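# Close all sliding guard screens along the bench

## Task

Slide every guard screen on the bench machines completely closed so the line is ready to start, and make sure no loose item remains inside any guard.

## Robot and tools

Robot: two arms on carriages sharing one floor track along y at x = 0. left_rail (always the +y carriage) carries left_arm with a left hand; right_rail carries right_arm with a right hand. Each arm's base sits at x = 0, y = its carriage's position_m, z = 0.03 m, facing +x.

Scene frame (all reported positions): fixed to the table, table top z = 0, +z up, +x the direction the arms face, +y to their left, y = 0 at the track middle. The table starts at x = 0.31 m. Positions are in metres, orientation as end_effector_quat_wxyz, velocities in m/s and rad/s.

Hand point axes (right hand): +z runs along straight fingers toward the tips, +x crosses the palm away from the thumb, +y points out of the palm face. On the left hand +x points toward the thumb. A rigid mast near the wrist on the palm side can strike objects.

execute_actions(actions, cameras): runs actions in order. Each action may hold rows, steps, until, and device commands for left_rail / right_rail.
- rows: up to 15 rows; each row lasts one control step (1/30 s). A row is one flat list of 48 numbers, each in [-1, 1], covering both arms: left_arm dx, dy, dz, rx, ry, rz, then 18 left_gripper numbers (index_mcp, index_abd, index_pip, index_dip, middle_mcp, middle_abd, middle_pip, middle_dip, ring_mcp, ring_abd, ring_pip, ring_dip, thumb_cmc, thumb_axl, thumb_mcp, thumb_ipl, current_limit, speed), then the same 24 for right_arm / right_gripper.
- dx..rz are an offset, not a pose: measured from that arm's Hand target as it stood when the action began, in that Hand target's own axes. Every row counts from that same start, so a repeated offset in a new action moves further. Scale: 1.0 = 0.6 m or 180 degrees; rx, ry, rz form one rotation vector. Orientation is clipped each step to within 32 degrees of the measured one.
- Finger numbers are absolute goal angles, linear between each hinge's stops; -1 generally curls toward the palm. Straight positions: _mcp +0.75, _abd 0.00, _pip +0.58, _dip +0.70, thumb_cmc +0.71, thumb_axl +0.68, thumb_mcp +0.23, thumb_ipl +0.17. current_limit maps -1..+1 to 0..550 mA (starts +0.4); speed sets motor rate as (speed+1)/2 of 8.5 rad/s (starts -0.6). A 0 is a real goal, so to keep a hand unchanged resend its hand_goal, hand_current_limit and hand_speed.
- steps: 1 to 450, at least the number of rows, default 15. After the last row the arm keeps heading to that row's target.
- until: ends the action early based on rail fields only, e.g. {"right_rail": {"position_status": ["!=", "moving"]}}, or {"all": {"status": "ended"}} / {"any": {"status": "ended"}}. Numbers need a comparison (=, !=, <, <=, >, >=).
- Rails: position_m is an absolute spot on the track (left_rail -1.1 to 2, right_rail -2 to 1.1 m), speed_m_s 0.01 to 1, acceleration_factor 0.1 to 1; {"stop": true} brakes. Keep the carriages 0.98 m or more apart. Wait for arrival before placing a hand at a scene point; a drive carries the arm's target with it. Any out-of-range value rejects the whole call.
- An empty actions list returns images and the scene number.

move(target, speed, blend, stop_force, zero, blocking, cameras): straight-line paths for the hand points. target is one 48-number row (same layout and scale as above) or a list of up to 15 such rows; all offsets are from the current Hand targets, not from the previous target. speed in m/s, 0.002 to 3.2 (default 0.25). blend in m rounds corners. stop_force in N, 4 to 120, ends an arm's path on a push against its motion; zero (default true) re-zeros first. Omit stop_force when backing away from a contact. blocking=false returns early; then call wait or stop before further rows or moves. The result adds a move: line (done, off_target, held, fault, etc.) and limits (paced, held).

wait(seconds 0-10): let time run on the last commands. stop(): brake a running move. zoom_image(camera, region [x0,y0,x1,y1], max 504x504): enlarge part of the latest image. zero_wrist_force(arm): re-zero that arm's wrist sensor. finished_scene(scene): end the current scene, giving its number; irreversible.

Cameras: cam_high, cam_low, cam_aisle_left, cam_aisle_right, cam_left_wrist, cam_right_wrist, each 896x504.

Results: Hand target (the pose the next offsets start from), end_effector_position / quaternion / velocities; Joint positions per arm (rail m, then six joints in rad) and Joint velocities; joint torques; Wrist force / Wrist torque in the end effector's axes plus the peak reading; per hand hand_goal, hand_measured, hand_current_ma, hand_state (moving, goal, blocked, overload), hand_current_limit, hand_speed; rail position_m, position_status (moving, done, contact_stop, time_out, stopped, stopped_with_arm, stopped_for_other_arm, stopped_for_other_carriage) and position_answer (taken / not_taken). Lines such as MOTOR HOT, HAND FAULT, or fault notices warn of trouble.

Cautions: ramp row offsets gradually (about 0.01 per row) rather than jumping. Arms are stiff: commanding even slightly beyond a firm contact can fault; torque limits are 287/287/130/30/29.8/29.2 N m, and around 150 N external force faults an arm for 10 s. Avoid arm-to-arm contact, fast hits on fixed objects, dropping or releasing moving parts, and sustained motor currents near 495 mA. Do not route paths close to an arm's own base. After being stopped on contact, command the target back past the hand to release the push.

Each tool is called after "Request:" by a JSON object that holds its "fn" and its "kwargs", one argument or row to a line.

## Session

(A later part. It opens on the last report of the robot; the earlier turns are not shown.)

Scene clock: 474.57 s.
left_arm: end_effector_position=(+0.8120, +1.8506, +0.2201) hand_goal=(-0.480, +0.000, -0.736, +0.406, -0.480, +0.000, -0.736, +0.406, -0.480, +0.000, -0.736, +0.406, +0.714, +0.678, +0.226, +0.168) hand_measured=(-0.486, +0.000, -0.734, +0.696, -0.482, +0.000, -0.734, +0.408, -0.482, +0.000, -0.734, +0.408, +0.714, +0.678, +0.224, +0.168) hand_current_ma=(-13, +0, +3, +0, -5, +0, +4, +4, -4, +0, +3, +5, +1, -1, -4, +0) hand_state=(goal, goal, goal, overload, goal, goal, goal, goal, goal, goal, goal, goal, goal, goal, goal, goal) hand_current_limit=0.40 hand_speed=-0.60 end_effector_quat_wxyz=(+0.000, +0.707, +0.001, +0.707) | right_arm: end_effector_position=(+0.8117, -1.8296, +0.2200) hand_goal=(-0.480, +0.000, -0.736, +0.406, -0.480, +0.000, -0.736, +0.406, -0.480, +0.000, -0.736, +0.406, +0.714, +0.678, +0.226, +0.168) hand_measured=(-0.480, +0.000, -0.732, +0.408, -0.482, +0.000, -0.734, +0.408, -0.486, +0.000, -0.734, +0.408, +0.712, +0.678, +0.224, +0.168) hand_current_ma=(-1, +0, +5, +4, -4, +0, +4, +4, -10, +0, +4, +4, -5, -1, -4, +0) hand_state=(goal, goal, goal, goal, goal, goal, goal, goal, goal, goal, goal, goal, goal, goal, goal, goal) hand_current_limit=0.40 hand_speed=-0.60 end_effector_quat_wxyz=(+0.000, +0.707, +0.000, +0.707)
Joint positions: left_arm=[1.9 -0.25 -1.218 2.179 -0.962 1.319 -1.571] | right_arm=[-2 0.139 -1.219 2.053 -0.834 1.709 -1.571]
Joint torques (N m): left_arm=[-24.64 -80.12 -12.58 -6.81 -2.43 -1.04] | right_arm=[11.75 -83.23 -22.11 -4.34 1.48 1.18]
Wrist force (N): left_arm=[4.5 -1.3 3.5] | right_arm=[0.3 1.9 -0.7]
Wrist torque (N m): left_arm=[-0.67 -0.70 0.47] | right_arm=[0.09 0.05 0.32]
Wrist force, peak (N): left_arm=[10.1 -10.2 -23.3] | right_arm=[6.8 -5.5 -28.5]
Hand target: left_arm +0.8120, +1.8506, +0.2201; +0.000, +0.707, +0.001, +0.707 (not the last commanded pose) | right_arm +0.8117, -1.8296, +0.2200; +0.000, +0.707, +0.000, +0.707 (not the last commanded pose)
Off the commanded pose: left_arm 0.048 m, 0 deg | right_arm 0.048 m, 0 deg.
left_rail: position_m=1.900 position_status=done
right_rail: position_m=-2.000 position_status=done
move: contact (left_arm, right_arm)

Request:
{"fn": "move", "kwargs": {
  "target": [0,0,-0.025,0,0,0,-0.48,0,-0.737,0.406,-0.48,0,-0.737,0.406,-0.48,0,-0.737,0.406,0.714,0.678,0.226,0.168,0.4,-0.6, 0,0,-0.025,0,0,0,-0.48,0,-0.737,0.406,-0.48,0,-0.737,0.406,-0.48,0,-0.737,0.406,0.714,0.678,0.226,0.168,0.4,-0.6],
  "speed": 0.05
}}

Request:
{"fn": "move", "kwargs": {
  "target": [0,-0.2,0,0,0,0,-0.48,0,-0.737,0.406,-0.48,0,-0.737,0.406,-0.48,0,-0.737,0.406,0.714,0.678,0.226,0.168,0.4,-0.6, 0,-0.2,0,0,0,0,-0.48,0,-0.737,0.406,-0.48,0,-0.737,0.406,-0.48,0,-0.737,0.406,0.714,0.678,0.226,0.168,0.4,-0.6],
  "speed": 0.03,
  "stop_force": 5
}}

Scene clock: 490.20 s.
left_arm: end_effector_position=(+0.7972, +1.8506, +0.2201) hand_goal=(-0.480, +0.000, -0.736, +0.406, -0.480, +0.000, -0.736, +0.406, -0.480, +0.000, -0.736, +0.406, +0.714, +0.678, +0.226, +0.168) hand_measured=(-0.482, +0.000, -0.734, +0.696, -0.482, +0.000, -0.734, +0.408, -0.482, +0.000, -0.734, +0.408, +0.714, +0.678, +0.224, +0.168) hand_current_ma=(-4, +0, +3, +0, -4, +0, +4, +4, -4, +0, +3, +5, +1, -1, -4, +0) hand_state=(goal, goal, goal, overload, goal, goal, goal, goal, goal, goal, goal, goal, goal, goal, goal, goal) hand_current_limit=0.40 hand_speed=-0.60 end_effector_quat_wxyz=(+0.000, +0.707, +0.001, +0.707) | right_arm: end_effector_position=(+0.7969, -1.8296, +0.2200) hand_goal=(-0.480, +0.000, -0.736, +0.406, -0.480, +0.000, -0.736, +0.406, -0.480, +0.000, -0.736, +0.406, +0.714, +0.678, +0.226, +0.168) hand_measured=(-0.480, +0.000, -0.732, +0.408, -0.482, +0.000, -0.734, +0.408, -0.482, +0.000, -0.734, +0.408, +0.712, +0.678, +0.224, +0.168) hand_current_ma=(-1, +0, +5, +4, -4, +0, +4, +4, -4, +0, +4, +4, -5, -1, -4, +0) hand_state=(goal, goal, goal, goal, goal, goal, goal, goal, goal, goal, goal, goal, goal, goal, goal, goal) hand_current_limit=0.40 hand_speed=-0.60 end_effector_quat_wxyz=(+0.000, +0.707, +0.000, +0.707)
Joint positions: left_arm=[1.9 -0.257 -1.236 2.208 -0.973 1.312 -1.571] | right_arm=[-2 0.143 -1.237 2.08 -0.844 1.712 -1.571]
Joint torques (N m): left_arm=[-23.59 -75.28 -13.72 -7.03 -2.19 -0.93] | right_arm=[12.67 -80.74 -22.35 -5.05 1.5 1.58]
Wrist force (N): left_arm=[4.3 -1.4 3.8] | right_arm=[0.0 1.8 -0.4]
Wrist torque (N m): left_arm=[-0.69 -0.68 0.44] | right_arm=[0.07 0.07 0.28]
Wrist force, peak (N): left_arm=[4.8 -1.6 3.7] | right_arm=[0.3 2.4 -1.0]
Hand target: left_arm +0.7970, +1.8506, +0.2201; +0.000, +0.707, +0.001, +0.707 | right_arm +0.7967, -1.8296, +0.2200; +0.000, +0.707, +0.000, +0.707
Off the commanded pose: left_arm 0.000 m, 0 deg | right_arm 0.000 m, 0 deg.
left_rail: position_m=1.900 position_status=done
right_rail: position_m=-2.000 position_status=done
move: done

Scene clock: 493.37 s.
left_arm: end_effector_position=(+0.7969, +1.8780, +0.2201) hand_goal=(-0.480, +0.000, -0.736, +0.406, -0.480, +0.000, -0.736, +0.406, -0.480, +0.000, -0.736, +0.406, +0.714, +0.678, +0.226, +0.168) hand_measured=(-0.482, +0.000, -0.734, +0.696, -0.482, +0.000, -0.734, +0.408, -0.482, +0.000, -0.734, +0.408, +0.714, +0.678, +0.224, +0.168) hand_current_ma=(-3, +0, +3, +0, -4, +0, +4, +4, -4, +0, +3, +5, +1, -1, -4, +0) hand_state=(goal, goal, goal, overload, goal, goal, goal, goal, goal, goal, goal, goal, goal, goal, goal, goal) hand_current_limit=0.40 hand_speed=-0.60 end_effector_quat_wxyz=(+0.000, +0.707, +0.001, +0.707) | right_arm: end_effector_position=(+0.7966, -1.7736, +0.2200) hand_goal=(-0.480, +0.000, -0.736, +0.406, -0.480, +0.000, -0.736, +0.406, -0.480, +0.000, -0.736, +0.406, +0.714, +0.678, +0.226, +0.168) hand_measured=(-0.480, +0.000, -0.734, +0.408, -0.482, +0.000, -0.734, +0.408, -0.482, +0.000, -0.734, +0.408, +0.712, +0.678, +0.224, +0.168) hand_current_ma=(-1, +0, +4, +4, -4, +0, +3, +4, -3, +0, +4, +4, -3, -1, -4, +0) hand_state=(goal, goal, goal, goal, goal, goal, goal, goal, goal, goal, goal, goal, goal, goal, goal, goal) hand_current_limit=0.40 hand_speed=-0.60 end_effector_quat_wxyz=(+0.000, +0.707, +0.000, +0.707)
Joint positions: left_arm=[1.9 -0.207 -1.233 2.204 -0.971 1.363 -1.571] | right_arm=[-2 0.236 -1.204 2.03 -0.826 1.805 -1.571]
Joint torques (N m): left_arm=[-23.46 -78.78 -12.18 -5 -3.57 -0.97] | right_arm=[-16.33 -84.48 -21.26 -4.37 -2.4 -0.92]
Wrist force (N): left_arm=[4.5 -1.7 3.3] | right_arm=[-0.1 1.9 -0.5]
Wrist torque (N m): left_arm=[-0.67 -0.64 0.41] | right_arm=[0.10 0.11 0.26]
Wrist force, peak (N): left_arm=[6.2 13.7 -1.7] | right_arm=[1.2 9.1 -2.6]
Hand target: left_arm +0.7969, +1.8780, +0.2201; +0.000, +0.707, +0.001, +0.707 (not the last commanded pose) | right_arm +0.7966, -1.7736, +0.2200; +0.000, +0.707, +0.000, +0.707 (not the last commanded pose)
Off the commanded pose: left_arm 0.093 m, 0 deg | right_arm 0.064 m, 0 deg.
left_rail: position_m=1.900 position_status=done
right_rail: position_m=-2.000 position_status=done
move: contact (left_arm, right_arm)

Request:
{"fn": "move", "kwargs": {
  "target": [
    [0,-0.3917,0,0,0,0,-0.48,0,-0.737,0.406,-0.48,0,-0.737,0.406,-0.48,0,-0.737,0.406,0.714,0.678,0.226,0.168,0.4,-0.6, 0,0,0,0,0,0,-0.48,0,-0.737,0.406,-0.48,0,-0.737,0.406,-0.48,0,-0.737,0.406,0.714,0.678,0.226,0.168,0.4,-0.6],
    [0,-0.5333,0,0,0,0,-0.48,0,-0.737,0.406,-0.48,0,-0.737,0.406,-0.48,0,-0.737,0.406,0.714,0.678,0.226,0.168,0.4,-0.6, 0,-0.0667,0,0,0,0,-0.48,0,-0.737,0.406,-0.48,0,-0.737,0.406,-0.48,0,-0.737,0.406,0.714,0.678,0.226,0.168,0.4,-0.6]
  ],
  "speed": [0.1, 0.02],
  "stop_force": 20,
  "cameras": ["cam_aisle_left","cam_aisle_right"]
}}

Request:
{"fn": "zoom_image", "kwargs": {
  "camera": "cam_aisle_left",
  "region": [220, 140, 420, 345]
}}

Request:
{"fn": "zoom_image", "kwargs": {
  "camera": "cam_aisle_right",
  "region": [530, 140, 730, 345]
}}

Scene clock: 514.57 s.
left_arm: end_effector_position=(+0.7965, +2.1397, +0.2201) hand_goal=(-0.480, +0.000, -0.736, +0.406, -0.480, +0.000, -0.736, +0.406, -0.480, +0.000, -0.736, +0.406, +0.714, +0.678, +0.226, +0.168) hand_measured=(-0.482, +0.000, -0.734, +0.696, -0.482, +0.000, -0.734, +0.408, -0.482, +0.000, -0.734, +0.408, +0.714, +0.678, +0.224, +0.168) hand_current_ma=(-3, +0, +3, +0, -4, +0, +3, +4, -3, +0, +2, +4, +1, -1, -4, +0) hand_state=(goal, goal, goal, overload, goal, goal, goal, goal, goal, goal, goal, goal, goal, goal, goal, goal) hand_current_limit=0.40 hand_speed=-0.60 end_effector_quat_wxyz=(+0.000, +0.707, +0.001, +0.707) | right_arm: end_effector_position=(+0.7966, -1.7607, +0.2200) hand_goal=(-0.480, +0.000, -0.736, +0.406, -0.480, +0.000, -0.736, +0.406, -0.480, +0.000, -0.736, +0.406, +0.714, +0.678, +0.226, +0.168) hand_measured=(-0.480, +0.000, -0.734, +0.408, -0.482, +0.000, -0.734, +0.408, -0.482, +0.000, -0.734, +0.408, +0.712, +0.678, +0.224, +0.168) hand_current_ma=(-1, +0, +4, +4, -4, +0, +3, +4, -3, +0, +4, +4, -3, -1, -4, +0) hand_state=(goal, goal, goal, goal, goal, goal, goal, goal, goal, goal, goal, goal, goal, goal, goal, goal) hand_current_limit=0.40 hand_speed=-0.60 end_effector_quat_wxyz=(+0.000, +0.707, +0.000, +0.707)
Joint positions: left_arm=[1.9 0.257 -1.133 2.035 -0.903 1.826 -1.571] | right_arm=[-2 0.256 -1.196 2.017 -0.821 1.826 -1.571]
Joint torques (N m): left_arm=[-14.77 -91.65 -15.71 -6.54 -4.99 0.25] | right_arm=[-3.98 -84.58 -23.38 -4.85 -5.85 -1.28]
Wrist force (N): left_arm=[4.2 10.3 5.2] | right_arm=[2.4 16.7 -1.3]
Wrist torque (N m): left_arm=[-0.46 -0.65 0.34] | right_arm=[0.63 0.02 0.18]
Wrist force, peak (N): left_arm=[11.2 28.5 -3.8] | right_arm=[6.9 26.9 -8.3]
Hand target: left_arm +0.7965, +2.1397, +0.2201; +0.000, +0.707, +0.001, +0.707 (not the last commanded pose) | right_arm +0.7966, -1.7607, +0.2200; +0.000, +0.707, +0.000, +0.707 (not the last commanded pose)
Off the commanded pose: left_arm 0.058 m, 0 deg | right_arm 0.027 m, 0 deg.
left_rail: position_m=1.900 position_status=done
right_rail: position_m=-2.000 position_status=done
move: contact (left_arm, right_arm); path passed 1 of 2 targets
Images, in order (width x height): cam_aisle_left 896x504, cam_aisle_right 896x504.

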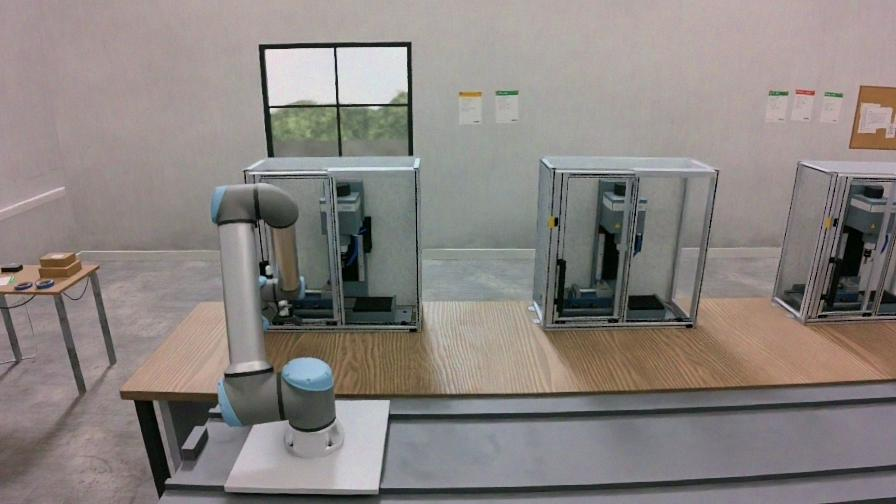

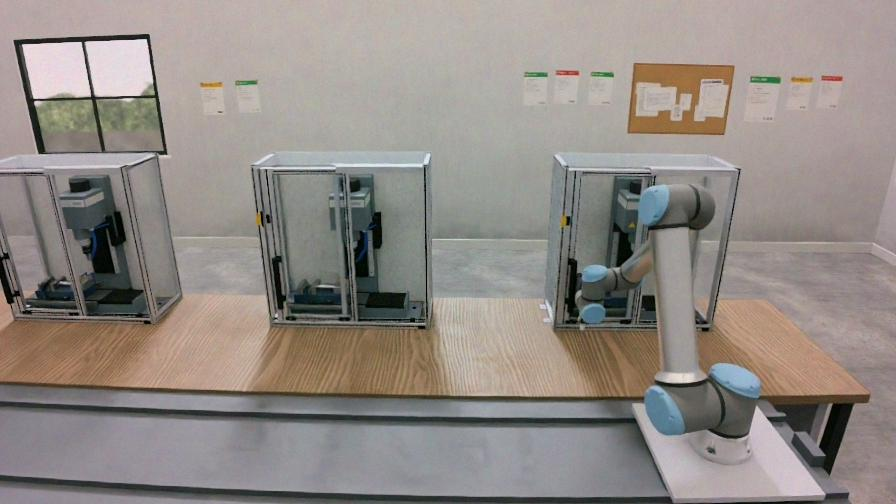

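Scaled by 2.459.

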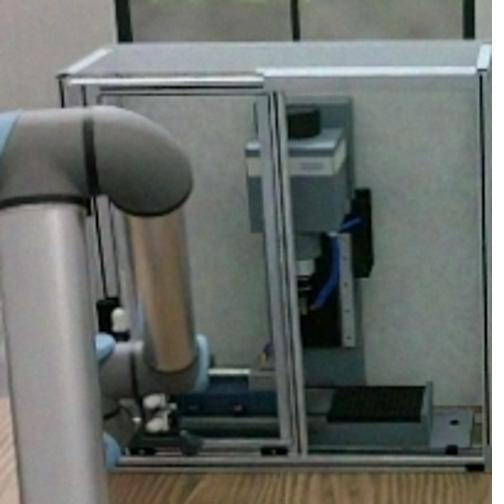

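Scaled by 2.459.

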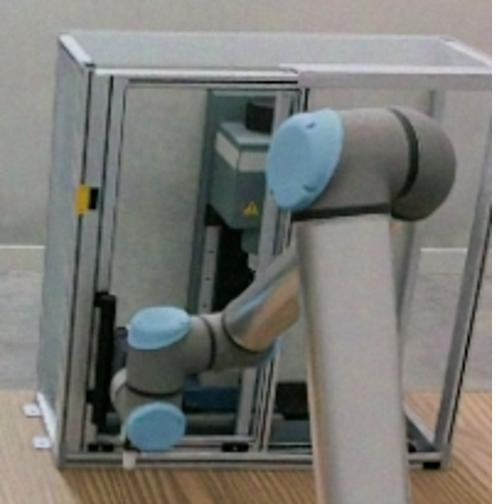

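Request:
{"fn": "move", "kwargs": {
  "target": [
    [0,0.0667,0,0,0,0,-0.48,0,-0.737,0.406,-0.48,0,-0.737,0.406,-0.48,0,-0.737,0.406,0.714,0.678,0.226,0.168,0.4,-0.6, 0,0.0833,0,0,0,0,-0.48,0,-0.737,0.406,-0.48,0,-0.737,0.406,-0.48,0,-0.737,0.406,0.714,0.678,0.226,0.168,0.4,-0.6],
    [0,0.1,-0.25,0,0,0,-0.48,0,-0.737,0.406,-0.48,0,-0.737,0.406,-0.48,0,-0.737,0.406,0.714,0.678,0.226,0.168,0.4,-0.6, 0,0.0833,-0.2,0,0,0,-0.48,0,-0.737,0.406,-0.48,0,-0.737,0.406,-0.48,0,-0.737,0.406,0.714,0.678,0.226,0.168,0.4,-0.6]
  ],
  "speed": 0.25,
  "blend": [0.02, 0]
}}

Request:
{"fn": "execute_actions", "kwargs": {
  "actions": [
    {"right_rail":{"position_m":-0.7},"steps":150,"until":{"all":{"status":"ended"}}}
  ],
  "cameras": ["cam_aisle_left","cam_aisle_right"]
}}

Request:
{"fn": "zoom_image", "kwargs": {
  "camera": "cam_aisle_right",
  "region": [530, 140, 730, 345]
}}

Request:
{"fn": "zoom_image", "kwargs": {
  "camera": "cam_aisle_right",
  "region": [240, 140, 440, 345]
}}

Scene clock: 536.20 s.
left_arm: end_effector_position=(+0.6468, +2.0795, +0.2200) hand_goal=(-0.480, +0.000, -0.736, +0.406, -0.480, +0.000, -0.736, +0.406, -0.480, +0.000, -0.736, +0.406, +0.714, +0.678, +0.226, +0.168) hand_measured=(-0.482, +0.000, -0.734, +0.696, -0.482, +0.000, -0.734, +0.408, -0.482, +0.000, -0.734, +0.408, +0.714, +0.678, +0.224, +0.168) hand_current_ma=(-2, +0, +3, +0, -3, +0, +3, +4, -3, +0, +2, +4, +1, -1, -3, +0) hand_state=(goal, goal, goal, overload, goal, goal, goal, goal, goal, goal, goal, goal, goal, goal, goal, goal) hand_current_limit=0.40 hand_speed=-0.60 end_effector_quat_wxyz=(+0.000, +0.707, +0.001, +0.707) | right_arm: end_effector_position=(+0.6768, -1.8108, +0.2200) hand_goal=(-0.480, +0.000, -0.736, +0.406, -0.480, +0.000, -0.736, +0.406, -0.480, +0.000, -0.736, +0.406, +0.714, +0.678, +0.226, +0.168) hand_measured=(-0.480, +0.000, -0.734, +0.408, -0.482, +0.000, -0.734, +0.408, -0.482, +0.000, -0.734, +0.408, +0.712, +0.678, +0.224, +0.168) hand_current_ma=(-1, +0, +4, +4, -3, +0, +3, +4, -3, +0, +4, +4, -3, -1, -4, +0) hand_state=(goal, goal, goal, goal, goal, goal, goal, goal, goal, goal, goal, goal, goal, goal, goal, goal) hand_current_limit=0.40 hand_speed=-0.60 end_effector_quat_wxyz=(+0.000, +0.707, +0.000, +0.707)
Joint positions: left_arm=[1.9 0.212 -1.325 2.348 -1.024 1.781 -1.571] | right_arm=[-2 0.219 -1.366 2.267 -0.901 1.788 -1.571]
Joint torques (N m): left_arm=[17.77 -70.65 -9.95 -6.79 2.28 -1.34] | right_arm=[13.08 -67.94 -18.68 -4.53 2.67 -1.05]
Wrist force (N): left_arm=[3.4 -1.1 3.7] | right_arm=[-0.7 3.4 -0.2]
Wrist torque (N m): left_arm=[-0.68 -0.50 0.32] | right_arm=[0.32 0.15 0.24]
Wrist force, peak (N): left_arm=[4.2 11.1 4.8] | right_arm=[1.3 17.3 -0.7]
Hand target: left_arm +0.6466, +2.0795, +0.2200; +0.000, +0.707, +0.001, +0.707 | right_arm +0.6766, -1.8108, +0.2200; +0.000, +0.707, +0.000, +0.707
Off the commanded pose: left_arm 0.000 m, 0 deg | right_arm 0.000 m, 0 deg.
left_rail: position_m=1.900 position_status=done
right_rail: position_m=-2.000 position_status=done
move: done

Scene clock: 538.77 s.
left_arm: end_effector_position=(+0.6466, +2.0795, +0.2200) hand_goal=(-0.480, +0.000, -0.736, +0.406, -0.480, +0.000, -0.736, +0.406, -0.480, +0.000, -0.736, +0.406, +0.714, +0.678, +0.226, +0.168) hand_measured=(-0.482, +0.000, -0.734, +0.696, -0.482, +0.000, -0.734, +0.408, -0.482, +0.000, -0.734, +0.408, +0.714, +0.678, +0.224, +0.168) hand_current_ma=(-2, +0, +3, +0, -3, +0, +3, +4, -3, +0, +2, +4, +1, -1, -3, +0) hand_state=(goal, goal, goal, overload, goal, goal, goal, goal, goal, goal, goal, goal, goal, goal, goal, goal) hand_current_limit=0.40 hand_speed=-0.60 end_effector_quat_wxyz=(+0.000, +0.707, +0.001, +0.707) | right_arm: end_effector_position=(+0.6766, -0.5108, +0.2200) hand_goal=(-0.480, +0.000, -0.736, +0.406, -0.480, +0.000, -0.736, +0.406, -0.480, +0.000, -0.736, +0.406, +0.714, +0.678, +0.226, +0.168) hand_measured=(-0.480, +0.000, -0.734, +0.408, -0.482, +0.000, -0.734, +0.408, -0.482, +0.000, -0.734, +0.408, +0.712, +0.678, +0.224, +0.168) hand_current_ma=(-1, +0, +4, +4, -3, +0, +3, +4, -3, +0, +4, +4, -3, -1, -4, +0) hand_state=(goal, goal, goal, goal, goal, goal, goal, goal, goal, goal, goal, goal, goal, goal, goal, goal) hand_current_limit=0.40 hand_speed=-0.60 end_effector_quat_wxyz=(+0.000, +0.707, +0.000, +0.707)
Joint positions: left_arm=[1.9 0.212 -1.325 2.348 -1.024 1.781 -1.571] | right_arm=[-0.7 0.219 -1.366 2.268 -0.901 1.788 -1.571]
Joint torques (N m): left_arm=[17.41 -71.11 -10.68 -6.74 2.31 -1.27] | right_arm=[-11.94 -64.71 -26.53 -3.37 0.79 -1.25]
Wrist force (N): left_arm=[3.6 -1.0 3.3] | right_arm=[-0.4 3.4 -0.4]
Wrist torque (N m): left_arm=[-0.63 -0.54 0.33] | right_arm=[0.34 0.11 0.26]
Wrist force, peak (N): left_arm=[3.9 -0.9 3.6] | right_arm=[0.1 5.2 -0.5]
Hand target: left_arm +0.6466, +2.0795, +0.2200; +0.000, +0.707, +0.001, +0.707 | right_arm +0.6766, -0.5108, +0.2200; +0.000, +0.707, +0.000, +0.707
Off the commanded pose: left_arm 0.000 m, 0 deg | right_arm 0.000 m, 0 deg.
left_rail: position_m=1.900 position_status=done
right_rail: position_m=-0.700 position_status=done
Images, in order (width x height): cam_aisle_left 896x504, cam_aisle_right 896x504.

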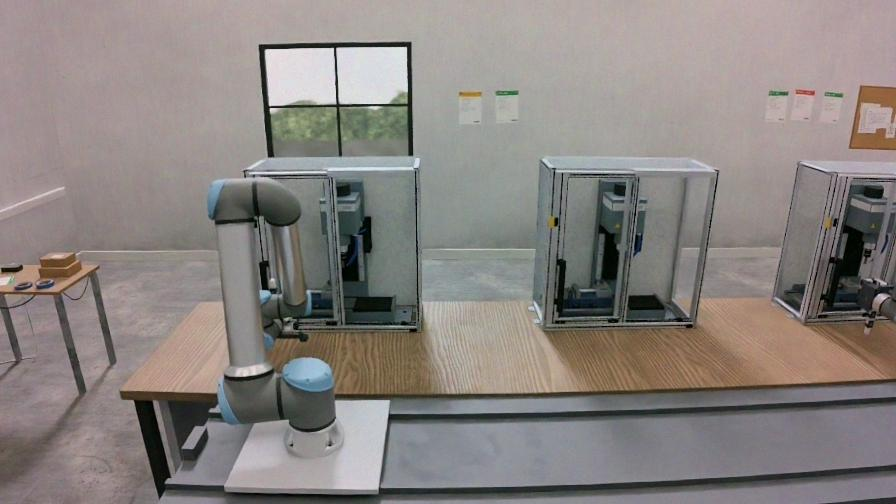

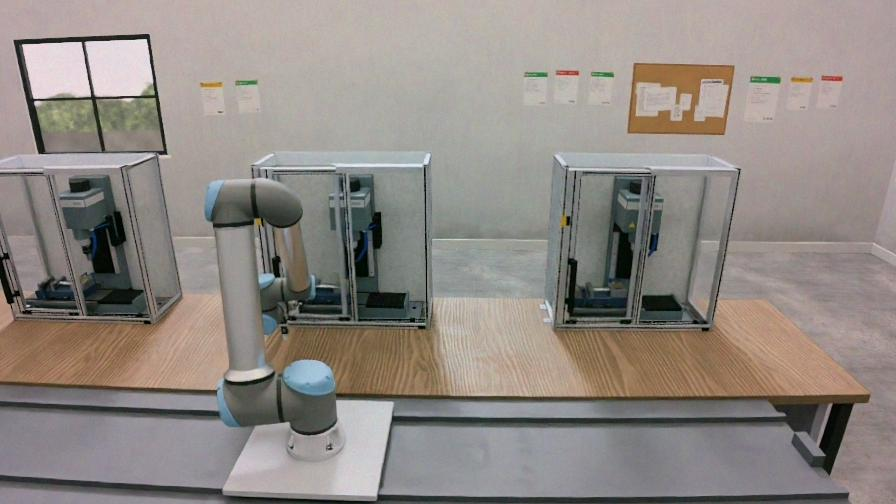

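Scaled by 2.459.

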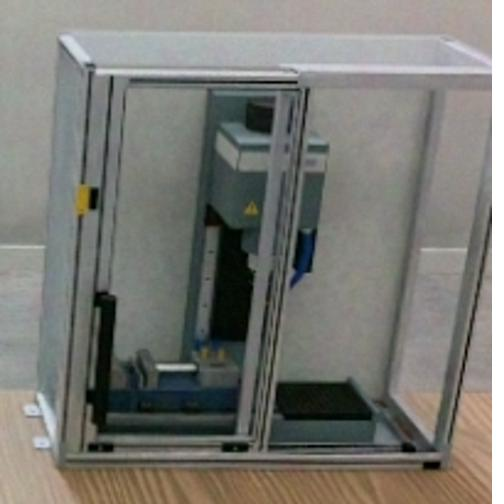

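Scaled by 2.459.

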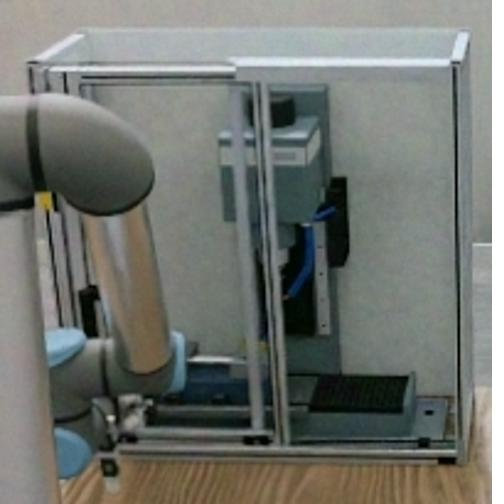

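Request:
{"fn": "move", "kwargs": {
  "target": [0,0,0,0,0,0,-0.48,0,-0.737,0.406,-0.48,0,-0.737,0.406,-0.48,0,-0.737,0.406,0.714,0.678,0.226,0.168,0.4,-0.6, 0,0,0.2,0,0,0,-0.48,0,-0.737,0.406,-0.48,0,-0.737,0.406,-0.48,0,-0.737,0.406,0.714,0.678,0.226,0.168,0.4,-0.6],
  "speed": 0.2
}}

Request:
{"fn": "move", "kwargs": {
  "target": [0,0,0,0,0,0,-0.48,0,-0.737,0.406,-0.48,0,-0.737,0.406,-0.48,0,-0.737,0.406,0.714,0.678,0.226,0.168,0.4,-0.6, 0,-0.1667,0,0,0,0,-0.48,0,-0.737,0.406,-0.48,0,-0.737,0.406,-0.48,0,-0.737,0.406,0.714,0.678,0.226,0.168,0.4,-0.6],
  "speed": 0.025,
  "stop_force": 15
}}

Request:
{"fn": "move", "kwargs": {
  "target": [0,0,0,0,0,0,-0.48,0,-0.737,0.406,-0.48,0,-0.737,0.406,-0.48,0,-0.737,0.406,0.714,0.678,0.226,0.168,0.4,-0.6, 0,0.0833,-0.2,0,0,0,-0.48,0,-0.737,0.406,-0.48,0,-0.737,0.406,-0.48,0,-0.737,0.406,0.714,0.678,0.226,0.168,0.4,-0.6],
  "speed": 0.2,
  "cameras": ["cam_aisle_left","cam_aisle_right"]
}}

Request:
{"fn": "zoom_image", "kwargs": {
  "camera": "cam_aisle_left",
  "region": [760, 140, 896, 345]
}}

Scene clock: 553.43 s.
left_arm: end_effector_position=(+0.6466, +2.0795, +0.2200) hand_goal=(-0.480, +0.000, -0.736, +0.406, -0.480, +0.000, -0.736, +0.406, -0.480, +0.000, -0.736, +0.406, +0.714, +0.678, +0.226, +0.168) hand_measured=(-0.482, +0.000, -0.734, +0.696, -0.482, +0.000, -0.734, +0.408, -0.482, +0.000, -0.734, +0.408, +0.714, +0.678, +0.224, +0.168) hand_current_ma=(-2, +0, +3, +0, -3, +0, +3, +4, -3, +0, +2, +4, +1, -1, -3, +0) hand_state=(goal, goal, goal, overload, goal, goal, goal, goal, goal, goal, goal, goal, goal, goal, goal, goal) hand_current_limit=0.40 hand_speed=-0.60 end_effector_quat_wxyz=(+0.000, +0.707, +0.001, +0.707) | right_arm: end_effector_position=(+0.7964, -0.5107, +0.2200) hand_goal=(-0.480, +0.000, -0.736, +0.406, -0.480, +0.000, -0.736, +0.406, -0.480, +0.000, -0.736, +0.406, +0.714, +0.678, +0.226, +0.168) hand_measured=(-0.480, +0.000, -0.734, +0.408, -0.482, +0.000, -0.734, +0.408, -0.482, +0.000, -0.734, +0.408, +0.712, +0.678, +0.224, +0.168) hand_current_ma=(-1, +0, +4, +4, -3, +0, +3, +4, -3, +0, +4, +4, -3, -1, -4, +0) hand_state=(goal, goal, goal, goal, goal, goal, goal, goal, goal, goal, goal, goal, goal, goal, goal, goal) hand_current_limit=0.40 hand_speed=-0.60 end_effector_quat_wxyz=(+0.000, +0.707, +0.000, +0.707)
Joint positions: left_arm=[1.9 0.212 -1.325 2.348 -1.024 1.781 -1.571] | right_arm=[-0.7 0.175 -1.226 2.065 -0.838 1.745 -1.571]
Joint torques (N m): left_arm=[17.14 -70.04 -10.41 -6.62 2.44 -1.09] | right_arm=[-16.68 -42.51 -38.96 -0.08 -2.58 1.66]
Wrist force (N): left_arm=[3.1 -1.2 3.8] | right_arm=[-0.6 3.1 -0.5]
Wrist torque (N m): left_arm=[-0.70 -0.48 0.31] | right_arm=[0.27 0.15 0.25]
Wrist force, peak (N): left_arm=[3.4 -1.0 3.9] | right_arm=[-0.2 3.8 -0.6]
Hand target: left_arm +0.6466, +2.0795, +0.2200; +0.000, +0.707, +0.001, +0.707 | right_arm +0.7966, -0.5107, +0.2200; +0.000, +0.707, +0.000, +0.707
Off the commanded pose: left_arm 0.000 m, 0 deg | right_arm 0.000 m, 0 deg.
left_rail: position_m=1.900 position_status=done
right_rail: position_m=-0.700 position_status=done
move: done

Scene clock: 556.83 s.
left_arm: end_effector_position=(+0.6466, +2.0795, +0.2200) hand_goal=(-0.480, +0.000, -0.736, +0.406, -0.480, +0.000, -0.736, +0.406, -0.480, +0.000, -0.736, +0.406, +0.714, +0.678, +0.226, +0.168) hand_measured=(-0.482, +0.000, -0.734, +0.696, -0.482, +0.000, -0.734, +0.408, -0.482, +0.000, -0.734, +0.408, +0.714, +0.678, +0.224, +0.168) hand_current_ma=(-2, +0, +3, +0, -3, +0, +3, +4, -3, +0, +2, +4, +1, -1, -3, +0) hand_state=(goal, goal, goal, overload, goal, goal, goal, goal, goal, goal, goal, goal, goal, goal, goal, goal) hand_current_limit=0.40 hand_speed=-0.60 end_effector_quat_wxyz=(+0.000, +0.707, +0.001, +0.707) | right_arm: end_effector_position=(+0.7965, -0.4607, +0.2200) hand_goal=(-0.480, +0.000, -0.736, +0.406, -0.480, +0.000, -0.736, +0.406, -0.480, +0.000, -0.736, +0.406, +0.714, +0.678, +0.226, +0.168) hand_measured=(-0.480, +0.000, -0.734, +0.408, -0.482, +0.000, -0.734, +0.408, -0.482, +0.000, -0.734, +0.408, +0.712, +0.678, +0.224, +0.168) hand_current_ma=(-1, +0, +4, +4, -3, +0, +3, +4, -2, +0, +3, +4, -2, -1, -4, +0) hand_state=(goal, goal, goal, goal, goal, goal, goal, goal, goal, goal, goal, goal, goal, goal, goal, goal) hand_current_limit=0.40 hand_speed=-0.60 end_effector_quat_wxyz=(+0.000, +0.707, +0.000, +0.707)
Joint positions: left_arm=[1.9 0.212 -1.325 2.348 -1.024 1.781 -1.571] | right_arm=[-0.7 0.256 -1.196 2.017 -0.821 1.826 -1.571]
Joint torques (N m): left_arm=[17.29 -68.4 -10.46 -6.78 2.18 -1.23] | right_arm=[-8.18 -88.25 -24.16 -4.38 -3.81 0.86]
Wrist force (N): left_arm=[3.1 -0.7 3.3] | right_arm=[0.4 10.1 -0.1]
Wrist torque (N m): left_arm=[-0.60 -0.47 0.29] | right_arm=[0.34 0.01 0.16]
Wrist force, peak (N): left_arm=[3.3 -1.0 3.9] | right_arm=[8.6 33.1 -9.4]
Hand target: left_arm +0.6466, +2.0795, +0.2200; +0.000, +0.707, +0.001, +0.707 | right_arm +0.7965, -0.4607, +0.2200; +0.000, +0.707, +0.000, +0.707 (not the last commanded pose)
Off the commanded pose: left_arm 0.000 m, 0 deg | right_arm 0.050 m, 0 deg.
left_rail: position_m=1.900 position_status=done
right_rail: position_m=-0.700 position_status=done
move: contact (right_arm)

Scene clock: 558.20 s.
left_arm: end_effector_position=(+0.6466, +2.0795, +0.2200) hand_goal=(-0.480, +0.000, -0.736, +0.406, -0.480, +0.000, -0.736, +0.406, -0.480, +0.000, -0.736, +0.406, +0.714, +0.678, +0.226, +0.168) hand_measured=(-0.482, +0.000, -0.734, +0.696, -0.482, +0.000, -0.734, +0.408, -0.482, +0.000, -0.734, +0.408, +0.714, +0.678, +0.224, +0.168) hand_current_ma=(-2, +0, +3, +0, -3, +0, +3, +4, -3, +0, +2, +4, +1, -1, -3, +0) hand_state=(goal, goal, goal, overload, goal, goal, goal, goal, goal, goal, goal, goal, goal, goal, goal, goal) hand_current_limit=0.40 hand_speed=-0.60 end_effector_quat_wxyz=(+0.000, +0.707, +0.001, +0.707) | right_arm: end_effector_position=(+0.6767, -0.5107, +0.2200) hand_goal=(-0.480, +0.000, -0.736, +0.406, -0.480, +0.000, -0.736, +0.406, -0.480, +0.000, -0.736, +0.406, +0.714, +0.678, +0.226, +0.168) hand_measured=(-0.480, +0.000, -0.734, +0.408, -0.482, +0.000, -0.734, +0.408, -0.482, +0.000, -0.734, +0.408, +0.712, +0.678, +0.224, +0.168) hand_current_ma=(-1, +0, +4, +4, -3, +0, +3, +4, -2, +0, +3, +4, -2, -1, -4, +0) hand_state=(goal, goal, goal, goal, goal, goal, goal, goal, goal, goal, goal, goal, goal, goal, goal, goal) hand_current_limit=0.40 hand_speed=-0.60 end_effector_quat_wxyz=(+0.000, +0.707, +0.000, +0.707)
Joint positions: left_arm=[1.9 0.212 -1.325 2.348 -1.024 1.781 -1.571] | right_arm=[-0.7 0.219 -1.366 2.267 -0.901 1.788 -1.571]
Joint torques (N m): left_arm=[17.7 -69.27 -10.31 -6.87 2.17 -1.35] | right_arm=[-16.79 -68.79 -18.77 -4.77 -2.52 -1.42]
Wrist force (N): left_arm=[3.3 -1.1 3.5] | right_arm=[0.8 3.1 -0.8]
Wrist torque (N m): left_arm=[-0.66 -0.50 0.31] | right_arm=[0.32 -0.04 0.36]
Wrist force, peak (N): left_arm=[3.6 -1.1 3.6] | right_arm=[-0.3 10.1 -0.1]
Hand target: left_arm +0.6466, +2.0795, +0.2200; +0.000, +0.707, +0.001, +0.707 | right_arm +0.6766, -0.5108, +0.2200; +0.000, +0.707, +0.000, +0.707
Off the commanded pose: left_arm 0.000 m, 0 deg | right_arm 0.000 m, 0 deg.
left_rail: position_m=1.900 position_status=done
right_rail: position_m=-0.700 position_status=done
move: done
Images, in order (width x height): cam_aisle_left 896x504, cam_aisle_right 896x504.

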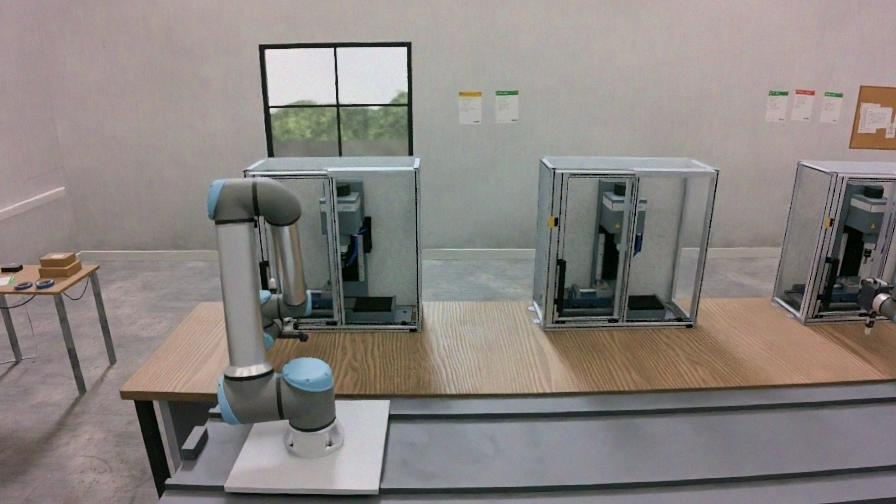

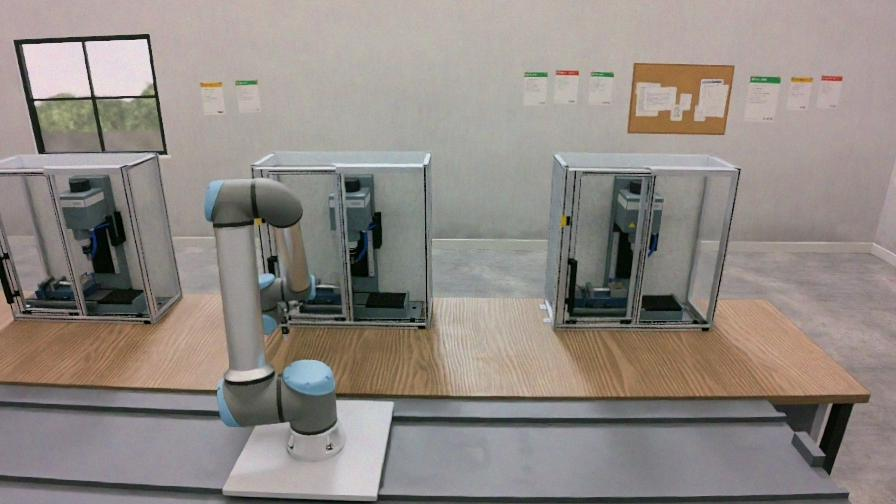

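Scaled by 2.459.

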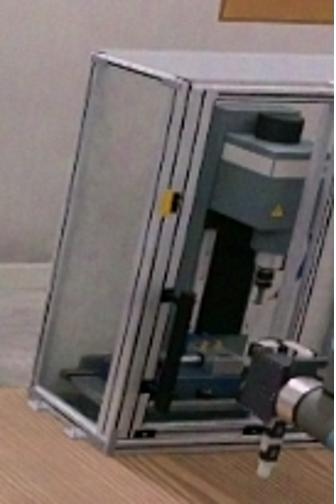

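Request:
{"fn": "finished_scene", "kwargs": {
  "scene": 1
}}

The scene is finished: the task was done.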